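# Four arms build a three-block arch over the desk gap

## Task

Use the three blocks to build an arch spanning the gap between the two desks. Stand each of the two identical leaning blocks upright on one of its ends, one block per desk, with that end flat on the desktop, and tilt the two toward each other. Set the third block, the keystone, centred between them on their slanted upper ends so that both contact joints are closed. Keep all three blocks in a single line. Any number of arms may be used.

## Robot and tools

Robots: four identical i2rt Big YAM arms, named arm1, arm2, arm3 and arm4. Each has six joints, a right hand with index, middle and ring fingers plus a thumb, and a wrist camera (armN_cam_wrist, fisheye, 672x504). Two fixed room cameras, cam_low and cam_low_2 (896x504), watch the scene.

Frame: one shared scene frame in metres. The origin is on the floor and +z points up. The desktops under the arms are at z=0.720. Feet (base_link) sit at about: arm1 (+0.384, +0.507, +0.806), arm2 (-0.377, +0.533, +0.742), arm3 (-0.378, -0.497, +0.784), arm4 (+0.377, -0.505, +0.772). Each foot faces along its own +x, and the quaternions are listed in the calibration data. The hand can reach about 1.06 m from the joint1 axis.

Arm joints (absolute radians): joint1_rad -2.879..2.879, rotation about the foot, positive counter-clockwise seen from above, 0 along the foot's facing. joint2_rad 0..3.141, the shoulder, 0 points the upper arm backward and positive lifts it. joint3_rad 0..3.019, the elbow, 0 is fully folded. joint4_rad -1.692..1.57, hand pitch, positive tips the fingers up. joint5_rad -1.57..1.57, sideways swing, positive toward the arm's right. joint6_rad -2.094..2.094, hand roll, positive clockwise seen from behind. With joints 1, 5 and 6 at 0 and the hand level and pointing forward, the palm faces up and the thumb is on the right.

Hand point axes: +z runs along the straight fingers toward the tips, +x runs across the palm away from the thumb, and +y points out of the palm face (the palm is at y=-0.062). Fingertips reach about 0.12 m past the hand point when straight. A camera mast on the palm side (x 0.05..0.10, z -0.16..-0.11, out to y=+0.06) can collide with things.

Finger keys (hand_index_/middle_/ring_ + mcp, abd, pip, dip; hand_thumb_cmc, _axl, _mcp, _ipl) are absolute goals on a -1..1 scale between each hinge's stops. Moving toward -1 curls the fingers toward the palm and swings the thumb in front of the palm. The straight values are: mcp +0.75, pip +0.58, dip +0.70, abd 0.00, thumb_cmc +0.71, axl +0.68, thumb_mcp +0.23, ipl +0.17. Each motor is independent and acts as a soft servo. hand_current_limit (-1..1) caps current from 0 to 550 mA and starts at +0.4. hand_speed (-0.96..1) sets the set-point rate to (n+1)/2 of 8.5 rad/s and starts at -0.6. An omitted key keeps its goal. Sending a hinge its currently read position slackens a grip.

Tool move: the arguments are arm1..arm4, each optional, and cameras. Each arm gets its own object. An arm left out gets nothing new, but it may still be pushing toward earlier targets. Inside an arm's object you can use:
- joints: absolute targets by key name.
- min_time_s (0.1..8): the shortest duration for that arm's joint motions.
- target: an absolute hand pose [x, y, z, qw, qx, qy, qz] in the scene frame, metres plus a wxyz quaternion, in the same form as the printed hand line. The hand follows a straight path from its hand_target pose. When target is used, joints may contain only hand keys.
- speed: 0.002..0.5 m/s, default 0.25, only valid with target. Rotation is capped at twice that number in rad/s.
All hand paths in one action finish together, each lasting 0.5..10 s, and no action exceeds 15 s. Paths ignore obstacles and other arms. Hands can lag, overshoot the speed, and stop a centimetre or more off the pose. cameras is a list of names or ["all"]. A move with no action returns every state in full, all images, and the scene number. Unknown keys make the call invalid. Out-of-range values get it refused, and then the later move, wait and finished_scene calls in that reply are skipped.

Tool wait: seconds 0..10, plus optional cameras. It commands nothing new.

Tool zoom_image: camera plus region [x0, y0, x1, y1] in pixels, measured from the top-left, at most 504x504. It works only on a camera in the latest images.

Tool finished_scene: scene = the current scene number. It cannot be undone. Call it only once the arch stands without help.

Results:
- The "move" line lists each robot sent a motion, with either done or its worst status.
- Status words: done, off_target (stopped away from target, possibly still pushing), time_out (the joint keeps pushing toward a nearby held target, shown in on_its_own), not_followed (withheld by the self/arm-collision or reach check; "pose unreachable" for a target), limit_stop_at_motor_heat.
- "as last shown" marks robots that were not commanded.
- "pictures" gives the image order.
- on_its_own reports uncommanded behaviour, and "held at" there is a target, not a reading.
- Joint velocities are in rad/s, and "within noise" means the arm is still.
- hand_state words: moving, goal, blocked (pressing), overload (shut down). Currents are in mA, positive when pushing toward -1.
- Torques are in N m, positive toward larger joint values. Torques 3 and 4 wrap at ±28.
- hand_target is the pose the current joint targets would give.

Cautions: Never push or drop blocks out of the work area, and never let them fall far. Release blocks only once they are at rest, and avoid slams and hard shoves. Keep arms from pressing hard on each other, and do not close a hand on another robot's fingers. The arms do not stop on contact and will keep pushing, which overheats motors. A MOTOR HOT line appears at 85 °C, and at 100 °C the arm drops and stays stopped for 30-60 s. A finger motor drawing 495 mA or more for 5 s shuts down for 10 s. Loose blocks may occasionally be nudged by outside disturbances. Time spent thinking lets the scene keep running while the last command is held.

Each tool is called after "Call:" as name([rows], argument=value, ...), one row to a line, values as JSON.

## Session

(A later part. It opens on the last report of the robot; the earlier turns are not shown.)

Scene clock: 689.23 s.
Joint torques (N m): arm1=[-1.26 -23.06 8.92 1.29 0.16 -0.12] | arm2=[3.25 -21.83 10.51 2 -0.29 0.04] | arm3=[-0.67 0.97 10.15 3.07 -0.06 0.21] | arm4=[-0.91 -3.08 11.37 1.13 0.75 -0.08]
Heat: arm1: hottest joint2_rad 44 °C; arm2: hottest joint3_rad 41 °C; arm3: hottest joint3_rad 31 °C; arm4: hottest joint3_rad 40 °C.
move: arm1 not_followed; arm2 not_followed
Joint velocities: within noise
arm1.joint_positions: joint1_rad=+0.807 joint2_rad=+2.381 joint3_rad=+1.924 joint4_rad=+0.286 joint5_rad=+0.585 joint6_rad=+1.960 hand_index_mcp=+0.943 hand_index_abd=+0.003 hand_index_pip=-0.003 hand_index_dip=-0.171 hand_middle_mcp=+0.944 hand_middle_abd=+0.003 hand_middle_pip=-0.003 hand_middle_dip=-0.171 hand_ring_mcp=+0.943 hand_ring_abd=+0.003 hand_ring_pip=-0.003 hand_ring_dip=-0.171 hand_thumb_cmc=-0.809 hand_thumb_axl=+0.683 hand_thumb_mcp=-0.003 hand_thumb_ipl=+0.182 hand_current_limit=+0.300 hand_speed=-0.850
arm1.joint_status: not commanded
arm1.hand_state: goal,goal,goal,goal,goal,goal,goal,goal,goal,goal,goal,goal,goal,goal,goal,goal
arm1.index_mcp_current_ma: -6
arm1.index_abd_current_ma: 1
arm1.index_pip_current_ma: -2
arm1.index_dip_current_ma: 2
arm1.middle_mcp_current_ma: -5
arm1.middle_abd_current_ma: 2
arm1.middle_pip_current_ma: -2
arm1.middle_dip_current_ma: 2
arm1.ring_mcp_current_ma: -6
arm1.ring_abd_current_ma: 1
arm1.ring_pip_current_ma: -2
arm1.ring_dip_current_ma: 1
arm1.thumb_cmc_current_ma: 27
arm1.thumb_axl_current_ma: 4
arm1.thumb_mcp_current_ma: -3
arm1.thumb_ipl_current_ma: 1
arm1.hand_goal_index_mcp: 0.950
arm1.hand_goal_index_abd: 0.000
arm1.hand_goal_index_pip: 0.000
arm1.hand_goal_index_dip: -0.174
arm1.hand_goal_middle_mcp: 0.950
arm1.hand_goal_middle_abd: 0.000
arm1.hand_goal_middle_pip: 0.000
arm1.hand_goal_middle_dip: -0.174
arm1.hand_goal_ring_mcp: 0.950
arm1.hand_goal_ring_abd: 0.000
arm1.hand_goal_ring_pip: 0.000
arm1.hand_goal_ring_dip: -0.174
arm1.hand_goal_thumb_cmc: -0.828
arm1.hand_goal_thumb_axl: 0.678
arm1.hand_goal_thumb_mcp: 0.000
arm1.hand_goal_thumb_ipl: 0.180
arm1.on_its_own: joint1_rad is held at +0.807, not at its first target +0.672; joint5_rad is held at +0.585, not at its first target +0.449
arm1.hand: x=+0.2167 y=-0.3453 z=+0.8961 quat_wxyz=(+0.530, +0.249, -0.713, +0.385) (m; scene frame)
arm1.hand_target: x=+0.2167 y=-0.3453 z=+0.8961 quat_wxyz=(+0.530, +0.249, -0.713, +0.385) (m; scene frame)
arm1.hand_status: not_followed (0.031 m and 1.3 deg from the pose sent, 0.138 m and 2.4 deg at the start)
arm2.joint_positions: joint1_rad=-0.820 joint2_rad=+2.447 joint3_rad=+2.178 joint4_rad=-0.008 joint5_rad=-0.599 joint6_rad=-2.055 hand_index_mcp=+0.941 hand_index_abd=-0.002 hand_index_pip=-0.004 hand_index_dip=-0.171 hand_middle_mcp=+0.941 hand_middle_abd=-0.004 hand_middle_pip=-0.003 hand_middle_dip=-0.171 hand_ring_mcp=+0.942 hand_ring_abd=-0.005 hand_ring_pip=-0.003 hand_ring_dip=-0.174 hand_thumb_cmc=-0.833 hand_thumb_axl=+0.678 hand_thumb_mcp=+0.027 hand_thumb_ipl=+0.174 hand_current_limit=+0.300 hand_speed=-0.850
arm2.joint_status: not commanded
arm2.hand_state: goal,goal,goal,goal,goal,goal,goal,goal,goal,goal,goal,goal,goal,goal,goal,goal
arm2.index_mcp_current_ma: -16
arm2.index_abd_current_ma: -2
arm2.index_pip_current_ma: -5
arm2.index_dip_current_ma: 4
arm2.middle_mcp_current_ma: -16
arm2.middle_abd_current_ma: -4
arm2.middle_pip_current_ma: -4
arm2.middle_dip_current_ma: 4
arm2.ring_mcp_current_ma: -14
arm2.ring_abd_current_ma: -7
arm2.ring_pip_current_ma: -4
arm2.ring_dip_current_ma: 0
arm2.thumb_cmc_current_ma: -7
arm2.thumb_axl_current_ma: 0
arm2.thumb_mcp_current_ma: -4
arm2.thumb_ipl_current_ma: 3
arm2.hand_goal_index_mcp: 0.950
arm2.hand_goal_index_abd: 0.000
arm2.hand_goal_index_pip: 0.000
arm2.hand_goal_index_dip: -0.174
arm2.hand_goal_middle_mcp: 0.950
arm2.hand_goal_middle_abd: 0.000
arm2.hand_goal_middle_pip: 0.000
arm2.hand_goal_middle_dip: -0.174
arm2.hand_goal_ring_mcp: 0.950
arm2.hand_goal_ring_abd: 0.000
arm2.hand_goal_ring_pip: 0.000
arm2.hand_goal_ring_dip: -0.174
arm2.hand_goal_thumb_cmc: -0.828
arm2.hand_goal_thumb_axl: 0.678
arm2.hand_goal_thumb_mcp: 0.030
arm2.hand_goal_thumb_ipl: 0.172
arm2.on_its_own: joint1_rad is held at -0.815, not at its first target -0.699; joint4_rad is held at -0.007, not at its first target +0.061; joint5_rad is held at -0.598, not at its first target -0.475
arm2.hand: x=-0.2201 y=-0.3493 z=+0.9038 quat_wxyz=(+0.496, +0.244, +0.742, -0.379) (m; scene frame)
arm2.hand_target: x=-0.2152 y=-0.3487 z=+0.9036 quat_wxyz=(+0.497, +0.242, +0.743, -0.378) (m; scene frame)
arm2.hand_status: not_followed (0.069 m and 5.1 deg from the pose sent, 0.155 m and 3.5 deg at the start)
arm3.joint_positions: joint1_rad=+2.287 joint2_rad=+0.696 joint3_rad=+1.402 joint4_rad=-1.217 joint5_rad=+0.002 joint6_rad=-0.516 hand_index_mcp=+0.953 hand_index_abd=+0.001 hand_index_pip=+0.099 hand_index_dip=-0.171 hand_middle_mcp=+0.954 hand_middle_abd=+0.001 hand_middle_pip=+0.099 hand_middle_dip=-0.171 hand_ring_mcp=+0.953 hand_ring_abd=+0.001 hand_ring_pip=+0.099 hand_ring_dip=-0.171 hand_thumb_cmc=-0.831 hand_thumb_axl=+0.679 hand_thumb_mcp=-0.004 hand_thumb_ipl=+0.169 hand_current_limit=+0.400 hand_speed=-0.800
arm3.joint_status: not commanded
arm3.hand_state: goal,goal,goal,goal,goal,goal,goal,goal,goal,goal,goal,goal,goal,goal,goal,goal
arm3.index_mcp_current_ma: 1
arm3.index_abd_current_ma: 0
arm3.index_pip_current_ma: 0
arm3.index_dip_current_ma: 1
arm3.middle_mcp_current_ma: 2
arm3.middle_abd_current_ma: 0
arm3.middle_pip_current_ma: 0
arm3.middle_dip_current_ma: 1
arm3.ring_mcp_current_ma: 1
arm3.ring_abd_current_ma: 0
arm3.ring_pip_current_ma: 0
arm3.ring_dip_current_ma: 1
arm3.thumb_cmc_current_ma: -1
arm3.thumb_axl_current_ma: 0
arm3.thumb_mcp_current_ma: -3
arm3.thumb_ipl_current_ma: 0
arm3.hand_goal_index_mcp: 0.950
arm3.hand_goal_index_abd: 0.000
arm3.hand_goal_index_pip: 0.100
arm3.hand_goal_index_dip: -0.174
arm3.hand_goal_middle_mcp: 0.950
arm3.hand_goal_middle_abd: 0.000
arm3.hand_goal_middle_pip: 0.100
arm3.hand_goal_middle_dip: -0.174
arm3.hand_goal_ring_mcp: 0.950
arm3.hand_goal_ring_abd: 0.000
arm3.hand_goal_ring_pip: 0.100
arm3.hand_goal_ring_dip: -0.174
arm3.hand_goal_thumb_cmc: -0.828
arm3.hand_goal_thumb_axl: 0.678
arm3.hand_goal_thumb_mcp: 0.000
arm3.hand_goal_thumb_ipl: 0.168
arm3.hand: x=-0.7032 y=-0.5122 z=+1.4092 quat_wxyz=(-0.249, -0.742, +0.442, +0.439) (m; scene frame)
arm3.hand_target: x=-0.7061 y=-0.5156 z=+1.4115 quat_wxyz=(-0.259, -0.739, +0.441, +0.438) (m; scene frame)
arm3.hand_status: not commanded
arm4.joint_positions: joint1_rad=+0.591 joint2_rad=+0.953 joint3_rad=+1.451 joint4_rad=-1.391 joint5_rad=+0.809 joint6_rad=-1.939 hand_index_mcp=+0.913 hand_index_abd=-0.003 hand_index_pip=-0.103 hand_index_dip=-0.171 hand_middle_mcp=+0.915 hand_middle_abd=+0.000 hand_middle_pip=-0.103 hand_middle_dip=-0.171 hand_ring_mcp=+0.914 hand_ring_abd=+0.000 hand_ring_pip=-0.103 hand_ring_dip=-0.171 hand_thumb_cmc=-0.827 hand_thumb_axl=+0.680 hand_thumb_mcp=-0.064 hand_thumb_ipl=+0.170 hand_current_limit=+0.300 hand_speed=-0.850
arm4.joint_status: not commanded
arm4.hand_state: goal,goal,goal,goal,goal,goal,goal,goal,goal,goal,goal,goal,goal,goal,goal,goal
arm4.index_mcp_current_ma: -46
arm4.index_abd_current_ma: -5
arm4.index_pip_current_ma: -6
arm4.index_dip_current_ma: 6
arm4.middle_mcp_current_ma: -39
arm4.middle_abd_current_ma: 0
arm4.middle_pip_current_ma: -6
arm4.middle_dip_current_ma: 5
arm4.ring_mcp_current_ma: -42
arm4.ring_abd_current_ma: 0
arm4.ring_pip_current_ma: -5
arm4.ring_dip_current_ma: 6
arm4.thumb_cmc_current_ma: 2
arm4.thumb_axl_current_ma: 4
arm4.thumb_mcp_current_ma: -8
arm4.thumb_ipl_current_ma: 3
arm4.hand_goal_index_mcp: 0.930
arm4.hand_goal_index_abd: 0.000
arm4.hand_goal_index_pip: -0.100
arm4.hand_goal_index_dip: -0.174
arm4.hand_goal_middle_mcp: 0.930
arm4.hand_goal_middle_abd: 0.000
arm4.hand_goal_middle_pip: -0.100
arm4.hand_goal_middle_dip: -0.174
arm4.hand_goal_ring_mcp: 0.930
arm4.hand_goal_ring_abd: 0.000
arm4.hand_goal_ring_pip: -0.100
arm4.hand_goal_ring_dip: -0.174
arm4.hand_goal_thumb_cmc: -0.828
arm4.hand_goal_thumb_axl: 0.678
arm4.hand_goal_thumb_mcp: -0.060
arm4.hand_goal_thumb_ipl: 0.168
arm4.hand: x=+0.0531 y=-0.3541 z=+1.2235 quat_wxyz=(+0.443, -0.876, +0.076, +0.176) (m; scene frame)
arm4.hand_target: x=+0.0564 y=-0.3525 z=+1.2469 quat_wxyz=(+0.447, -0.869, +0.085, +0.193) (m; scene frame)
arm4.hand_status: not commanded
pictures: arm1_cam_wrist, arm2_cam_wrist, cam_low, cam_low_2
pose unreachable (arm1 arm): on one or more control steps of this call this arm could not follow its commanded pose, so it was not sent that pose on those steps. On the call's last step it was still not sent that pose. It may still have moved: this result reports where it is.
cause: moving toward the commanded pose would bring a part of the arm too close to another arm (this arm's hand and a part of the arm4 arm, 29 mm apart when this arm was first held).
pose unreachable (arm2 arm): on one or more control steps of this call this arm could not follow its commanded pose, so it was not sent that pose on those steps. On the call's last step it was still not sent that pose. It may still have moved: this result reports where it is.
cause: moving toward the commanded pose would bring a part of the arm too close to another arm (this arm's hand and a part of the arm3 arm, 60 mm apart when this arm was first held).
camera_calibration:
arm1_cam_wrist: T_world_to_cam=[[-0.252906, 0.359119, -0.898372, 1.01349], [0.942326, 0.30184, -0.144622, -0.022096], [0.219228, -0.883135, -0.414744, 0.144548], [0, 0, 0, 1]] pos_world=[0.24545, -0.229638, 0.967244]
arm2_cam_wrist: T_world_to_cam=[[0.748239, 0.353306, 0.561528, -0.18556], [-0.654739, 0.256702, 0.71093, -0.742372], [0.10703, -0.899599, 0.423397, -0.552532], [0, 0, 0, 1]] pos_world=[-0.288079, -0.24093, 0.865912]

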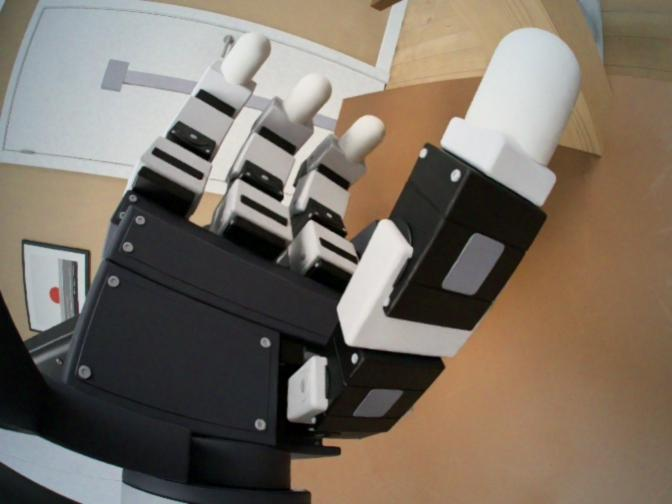

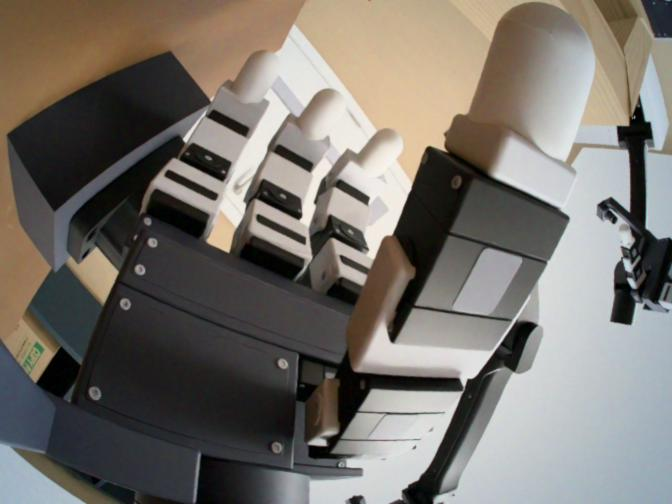

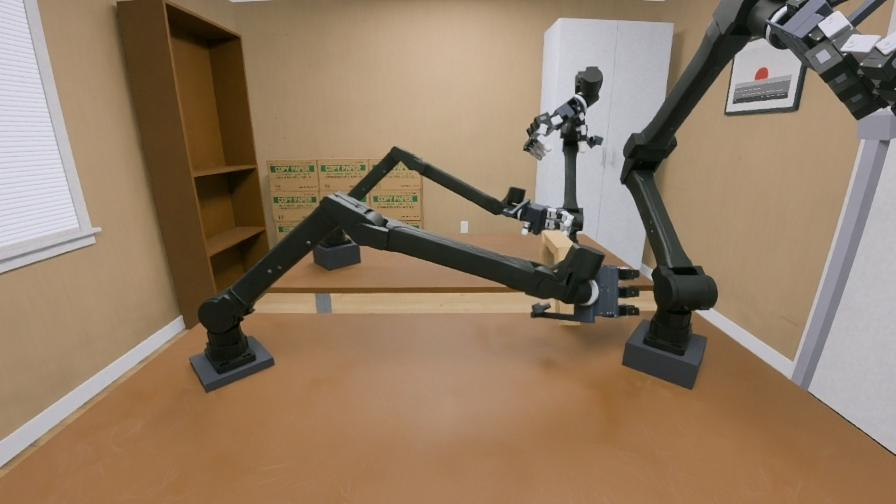

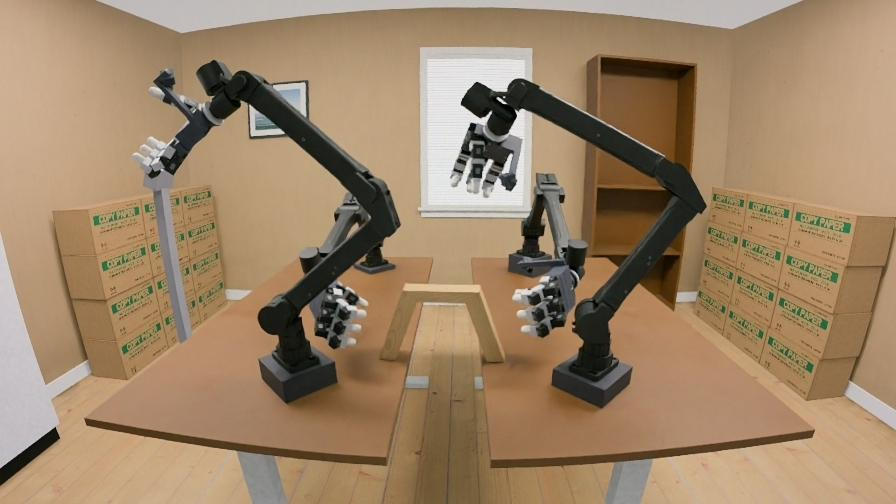

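Call:
wait(seconds=0.2, cameras=["cam_low_2", "cam_low"])

Call:
zoom_image(camera="cam_low_2", region=[370, 335, 420, 370])

Call:
zoom_image(camera="cam_low_2", region=[475, 335, 525, 370])

Call:
zoom_image(camera="cam_low_2", region=[395, 270, 435, 310])

Call:
zoom_image(camera="cam_low_2", region=[455, 270, 495, 310])

Scene clock: 696.03 s.
Joint torques (N m): arm1=[-0.73 -23.06 8.92 1.26 0.18 -0.12] | arm2=[2.78 -22.42 10.51 2.03 -0.28 0.04] | arm3=[-0.62 0.97 10.13 3.06 -0.07 0.21] | arm4=[-0.56 -3.31 11.4 1.16 0.76 -0.08]
Heat: arm1: hottest joint2_rad 43 °C; arm2: hottest joint3_rad 40 °C; arm3: hottest joint3_rad 31 °C; arm4: hottest joint3_rad 40 °C.
Joint velocities: within noise
arm1.joint_positions: joint1_rad=+0.807 joint2_rad=+2.381 joint3_rad=+1.924 joint4_rad=+0.286 joint5_rad=+0.585 joint6_rad=+1.960 hand_index_mcp=+0.943 hand_index_abd=+0.003 hand_index_pip=-0.003 hand_index_dip=-0.171 hand_middle_mcp=+0.944 hand_middle_abd=+0.003 hand_middle_pip=-0.003 hand_middle_dip=-0.171 hand_ring_mcp=+0.943 hand_ring_abd=+0.003 hand_ring_pip=-0.003 hand_ring_dip=-0.171 hand_thumb_cmc=-0.809 hand_thumb_axl=+0.683 hand_thumb_mcp=-0.003 hand_thumb_ipl=+0.182 hand_current_limit=+0.300 hand_speed=-0.850
arm1.joint_status: not commanded
arm1.hand_state: goal,goal,goal,goal,goal,goal,goal,goal,goal,goal,goal,goal,goal,goal,goal,goal
arm1.index_mcp_current_ma: -6
arm1.index_abd_current_ma: 1
arm1.index_pip_current_ma: -2
arm1.index_dip_current_ma: 2
arm1.middle_mcp_current_ma: -5
arm1.middle_abd_current_ma: 2
arm1.middle_pip_current_ma: -2
arm1.middle_dip_current_ma: 2
arm1.ring_mcp_current_ma: -6
arm1.ring_abd_current_ma: 1
arm1.ring_pip_current_ma: -2
arm1.ring_dip_current_ma: 1
arm1.thumb_cmc_current_ma: 27
arm1.thumb_axl_current_ma: 4
arm1.thumb_mcp_current_ma: -3
arm1.thumb_ipl_current_ma: 1
arm1.hand_goal_index_mcp: 0.950
arm1.hand_goal_index_abd: 0.000
arm1.hand_goal_index_pip: 0.000
arm1.hand_goal_index_dip: -0.174
arm1.hand_goal_middle_mcp: 0.950
arm1.hand_goal_middle_abd: 0.000
arm1.hand_goal_middle_pip: 0.000
arm1.hand_goal_middle_dip: -0.174
arm1.hand_goal_ring_mcp: 0.950
arm1.hand_goal_ring_abd: 0.000
arm1.hand_goal_ring_pip: 0.000
arm1.hand_goal_ring_dip: -0.174
arm1.hand_goal_thumb_cmc: -0.828
arm1.hand_goal_thumb_axl: 0.678
arm1.hand_goal_thumb_mcp: 0.000
arm1.hand_goal_thumb_ipl: 0.180
arm1.on_its_own: joint1_rad is held at +0.807, not at its first target +0.672; joint5_rad is held at +0.585, not at its first target +0.449
arm1.hand: x=+0.2167 y=-0.3453 z=+0.8961 quat_wxyz=(+0.530, +0.249, -0.713, +0.385) (m; scene frame)
arm1.hand_target: x=+0.2167 y=-0.3453 z=+0.8961 quat_wxyz=(+0.530, +0.249, -0.713, +0.385) (m; scene frame)
arm1.hand_status: off_target (0.031 m and 1.3 deg from the pose sent, 0.138 m and 2.4 deg at the start)
arm2.joint_positions: joint1_rad=-0.820 joint2_rad=+2.447 joint3_rad=+2.178 joint4_rad=-0.008 joint5_rad=-0.599 joint6_rad=-2.055 hand_index_mcp=+0.941 hand_index_abd=-0.002 hand_index_pip=-0.004 hand_index_dip=-0.171 hand_middle_mcp=+0.941 hand_middle_abd=-0.004 hand_middle_pip=-0.003 hand_middle_dip=-0.171 hand_ring_mcp=+0.942 hand_ring_abd=-0.005 hand_ring_pip=-0.003 hand_ring_dip=-0.174 hand_thumb_cmc=-0.833 hand_thumb_axl=+0.678 hand_thumb_mcp=+0.027 hand_thumb_ipl=+0.174 hand_current_limit=+0.300 hand_speed=-0.850
arm2.joint_status: not commanded
arm2.hand_state: goal,goal,goal,goal,goal,goal,goal,goal,goal,goal,goal,goal,goal,goal,goal,goal
arm2.index_mcp_current_ma: -16
arm2.index_abd_current_ma: -2
arm2.index_pip_current_ma: -5
arm2.index_dip_current_ma: 4
arm2.middle_mcp_current_ma: -16
arm2.middle_abd_current_ma: -4
arm2.middle_pip_current_ma: -4
arm2.middle_dip_current_ma: 4
arm2.ring_mcp_current_ma: -14
arm2.ring_abd_current_ma: -7
arm2.ring_pip_current_ma: -4
arm2.ring_dip_current_ma: 0
arm2.thumb_cmc_current_ma: -7
arm2.thumb_axl_current_ma: 0
arm2.thumb_mcp_current_ma: -4
arm2.thumb_ipl_current_ma: 3
arm2.hand_goal_index_mcp: 0.950
arm2.hand_goal_index_abd: 0.000
arm2.hand_goal_index_pip: 0.000
arm2.hand_goal_index_dip: -0.174
arm2.hand_goal_middle_mcp: 0.950
arm2.hand_goal_middle_abd: 0.000
arm2.hand_goal_middle_pip: 0.000
arm2.hand_goal_middle_dip: -0.174
arm2.hand_goal_ring_mcp: 0.950
arm2.hand_goal_ring_abd: 0.000
arm2.hand_goal_ring_pip: 0.000
arm2.hand_goal_ring_dip: -0.174
arm2.hand_goal_thumb_cmc: -0.828
arm2.hand_goal_thumb_axl: 0.678
arm2.hand_goal_thumb_mcp: 0.030
arm2.hand_goal_thumb_ipl: 0.172
arm2.on_its_own: joint1_rad is held at -0.815, not at its first target -0.699; joint4_rad is held at -0.007, not at its first target +0.061; joint5_rad is held at -0.598, not at its first target -0.475
arm2.hand: x=-0.2201 y=-0.3493 z=+0.9038 quat_wxyz=(+0.496, +0.244, +0.742, -0.379) (m; scene frame)
arm2.hand_target: x=-0.2152 y=-0.3487 z=+0.9036 quat_wxyz=(+0.497, +0.242, +0.743, -0.378) (m; scene frame)
arm2.hand_status: off_target (0.069 m and 5.1 deg from the pose sent, 0.155 m and 3.5 deg at the start)
arm3.joint_positions: joint1_rad=+2.287 joint2_rad=+0.696 joint3_rad=+1.402 joint4_rad=-1.217 joint5_rad=+0.002 joint6_rad=-0.516 hand_index_mcp=+0.953 hand_index_abd=+0.001 hand_index_pip=+0.099 hand_index_dip=-0.171 hand_middle_mcp=+0.954 hand_middle_abd=+0.001 hand_middle_pip=+0.099 hand_middle_dip=-0.171 hand_ring_mcp=+0.953 hand_ring_abd=+0.001 hand_ring_pip=+0.099 hand_ring_dip=-0.171 hand_thumb_cmc=-0.831 hand_thumb_axl=+0.679 hand_thumb_mcp=-0.004 hand_thumb_ipl=+0.169 hand_current_limit=+0.400 hand_speed=-0.800
arm3.joint_status: not commanded
arm3.hand_state: goal,goal,goal,goal,goal,goal,goal,goal,goal,goal,goal,goal,goal,goal,goal,goal
arm3.index_mcp_current_ma: 1
arm3.index_abd_current_ma: 0
arm3.index_pip_current_ma: 0
arm3.index_dip_current_ma: 1
arm3.middle_mcp_current_ma: 2
arm3.middle_abd_current_ma: 0
arm3.middle_pip_current_ma: 0
arm3.middle_dip_current_ma: 1
arm3.ring_mcp_current_ma: 1
arm3.ring_abd_current_ma: 0
arm3.ring_pip_current_ma: 0
arm3.ring_dip_current_ma: 1
arm3.thumb_cmc_current_ma: -1
arm3.thumb_axl_current_ma: 0
arm3.thumb_mcp_current_ma: -3
arm3.thumb_ipl_current_ma: 0
arm3.hand_goal_index_mcp: 0.950
arm3.hand_goal_index_abd: 0.000
arm3.hand_goal_index_pip: 0.100
arm3.hand_goal_index_dip: -0.174
arm3.hand_goal_middle_mcp: 0.950
arm3.hand_goal_middle_abd: 0.000
arm3.hand_goal_middle_pip: 0.100
arm3.hand_goal_middle_dip: -0.174
arm3.hand_goal_ring_mcp: 0.950
arm3.hand_goal_ring_abd: 0.000
arm3.hand_goal_ring_pip: 0.100
arm3.hand_goal_ring_dip: -0.174
arm3.hand_goal_thumb_cmc: -0.828
arm3.hand_goal_thumb_axl: 0.678
arm3.hand_goal_thumb_mcp: 0.000
arm3.hand_goal_thumb_ipl: 0.168
arm3.hand: x=-0.7032 y=-0.5122 z=+1.4092 quat_wxyz=(-0.249, -0.742, +0.442, +0.439) (m; scene frame)
arm3.hand_target: x=-0.7061 y=-0.5156 z=+1.4115 quat_wxyz=(-0.259, -0.739, +0.441, +0.438) (m; scene frame)
arm3.hand_status: not commanded
arm4.joint_positions: joint1_rad=+0.591 joint2_rad=+0.953 joint3_rad=+1.451 joint4_rad=-1.391 joint5_rad=+0.809 joint6_rad=-1.939 hand_index_mcp=+0.913 hand_index_abd=-0.003 hand_index_pip=-0.103 hand_index_dip=-0.171 hand_middle_mcp=+0.915 hand_middle_abd=+0.000 hand_middle_pip=-0.103 hand_middle_dip=-0.171 hand_ring_mcp=+0.914 hand_ring_abd=+0.000 hand_ring_pip=-0.103 hand_ring_dip=-0.171 hand_thumb_cmc=-0.827 hand_thumb_axl=+0.680 hand_thumb_mcp=-0.064 hand_thumb_ipl=+0.170 hand_current_limit=+0.300 hand_speed=-0.850
arm4.joint_status: not commanded
arm4.hand_state: goal,goal,goal,goal,goal,goal,goal,goal,goal,goal,goal,goal,goal,goal,goal,goal
arm4.index_mcp_current_ma: -46
arm4.index_abd_current_ma: -5
arm4.index_pip_current_ma: -6
arm4.index_dip_current_ma: 6
arm4.middle_mcp_current_ma: -39
arm4.middle_abd_current_ma: 0
arm4.middle_pip_current_ma: -6
arm4.middle_dip_current_ma: 5
arm4.ring_mcp_current_ma: -42
arm4.ring_abd_current_ma: 0
arm4.ring_pip_current_ma: -5
arm4.ring_dip_current_ma: 6
arm4.thumb_cmc_current_ma: 2
arm4.thumb_axl_current_ma: 4
arm4.thumb_mcp_current_ma: -8
arm4.thumb_ipl_current_ma: 3
arm4.hand_goal_index_mcp: 0.930
arm4.hand_goal_index_abd: 0.000
arm4.hand_goal_index_pip: -0.100
arm4.hand_goal_index_dip: -0.174
arm4.hand_goal_middle_mcp: 0.930
arm4.hand_goal_middle_abd: 0.000
arm4.hand_goal_middle_pip: -0.100
arm4.hand_goal_middle_dip: -0.174
arm4.hand_goal_ring_mcp: 0.930
arm4.hand_goal_ring_abd: 0.000
arm4.hand_goal_ring_pip: -0.100
arm4.hand_goal_ring_dip: -0.174
arm4.hand_goal_thumb_cmc: -0.828
arm4.hand_goal_thumb_axl: 0.678
arm4.hand_goal_thumb_mcp: -0.060
arm4.hand_goal_thumb_ipl: 0.168
arm4.hand: x=+0.0531 y=-0.3541 z=+1.2235 quat_wxyz=(+0.443, -0.876, +0.076, +0.176) (m; scene frame)
arm4.hand_target: x=+0.0564 y=-0.3525 z=+1.2469 quat_wxyz=(+0.447, -0.869, +0.085, +0.193) (m; scene frame)
arm4.hand_status: not commanded
wait: 0.20 s; at rest from the start
pictures: cam_low, cam_low_2

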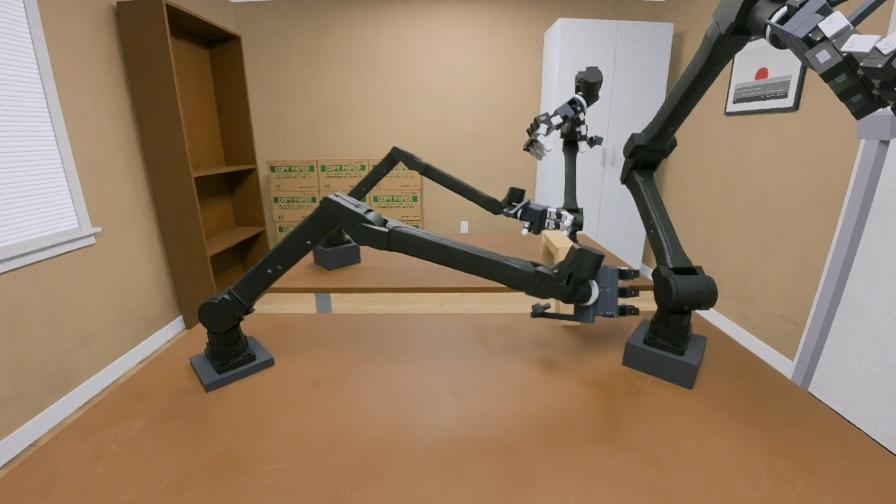

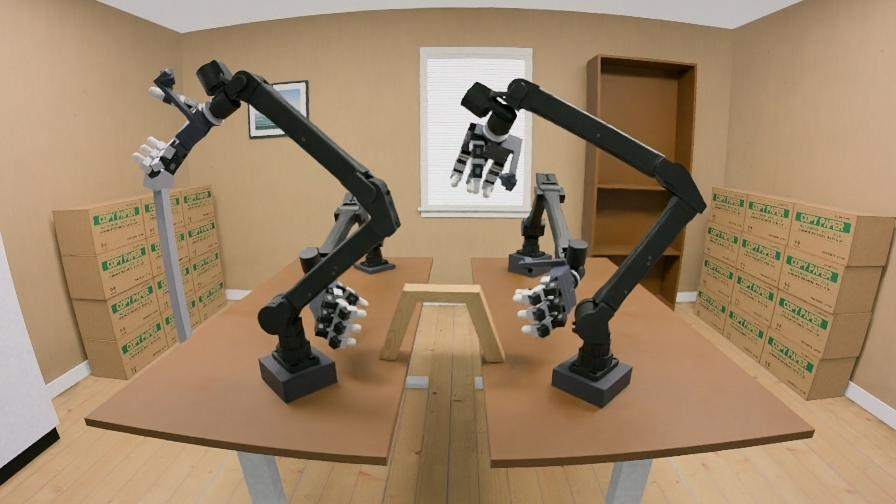

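Scaled by 10.080 from the camera's 896x504 image, which has a finer 1280x720 frame.

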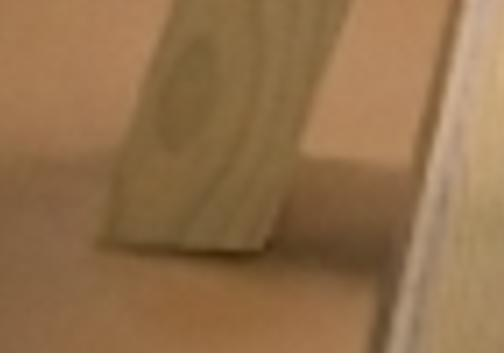

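Scaled by 10.080 from the camera's 896x504 image, which has a finer 1280x720 frame.

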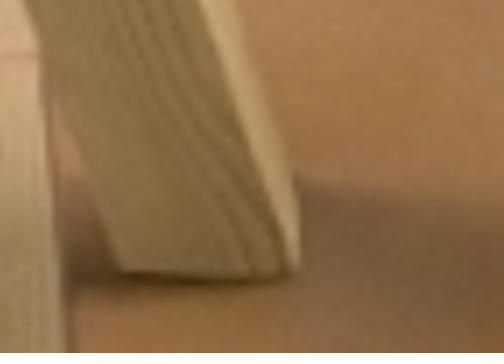

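Scaled by 12.600 from the camera's 896x504 image, which has a finer 1280x720 frame.

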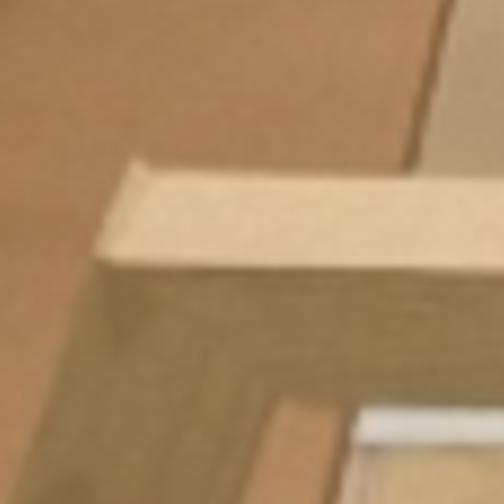

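Scaled by 12.600 from the camera's 896x504 image, which has a finer 1280x720 frame.

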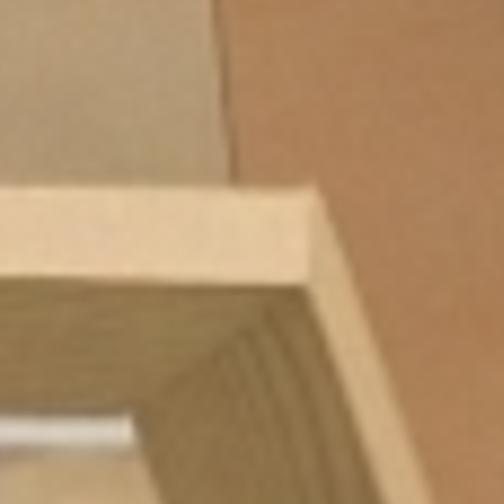

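Call:
finished_scene(scene=2)

The scene is finished: the task was done.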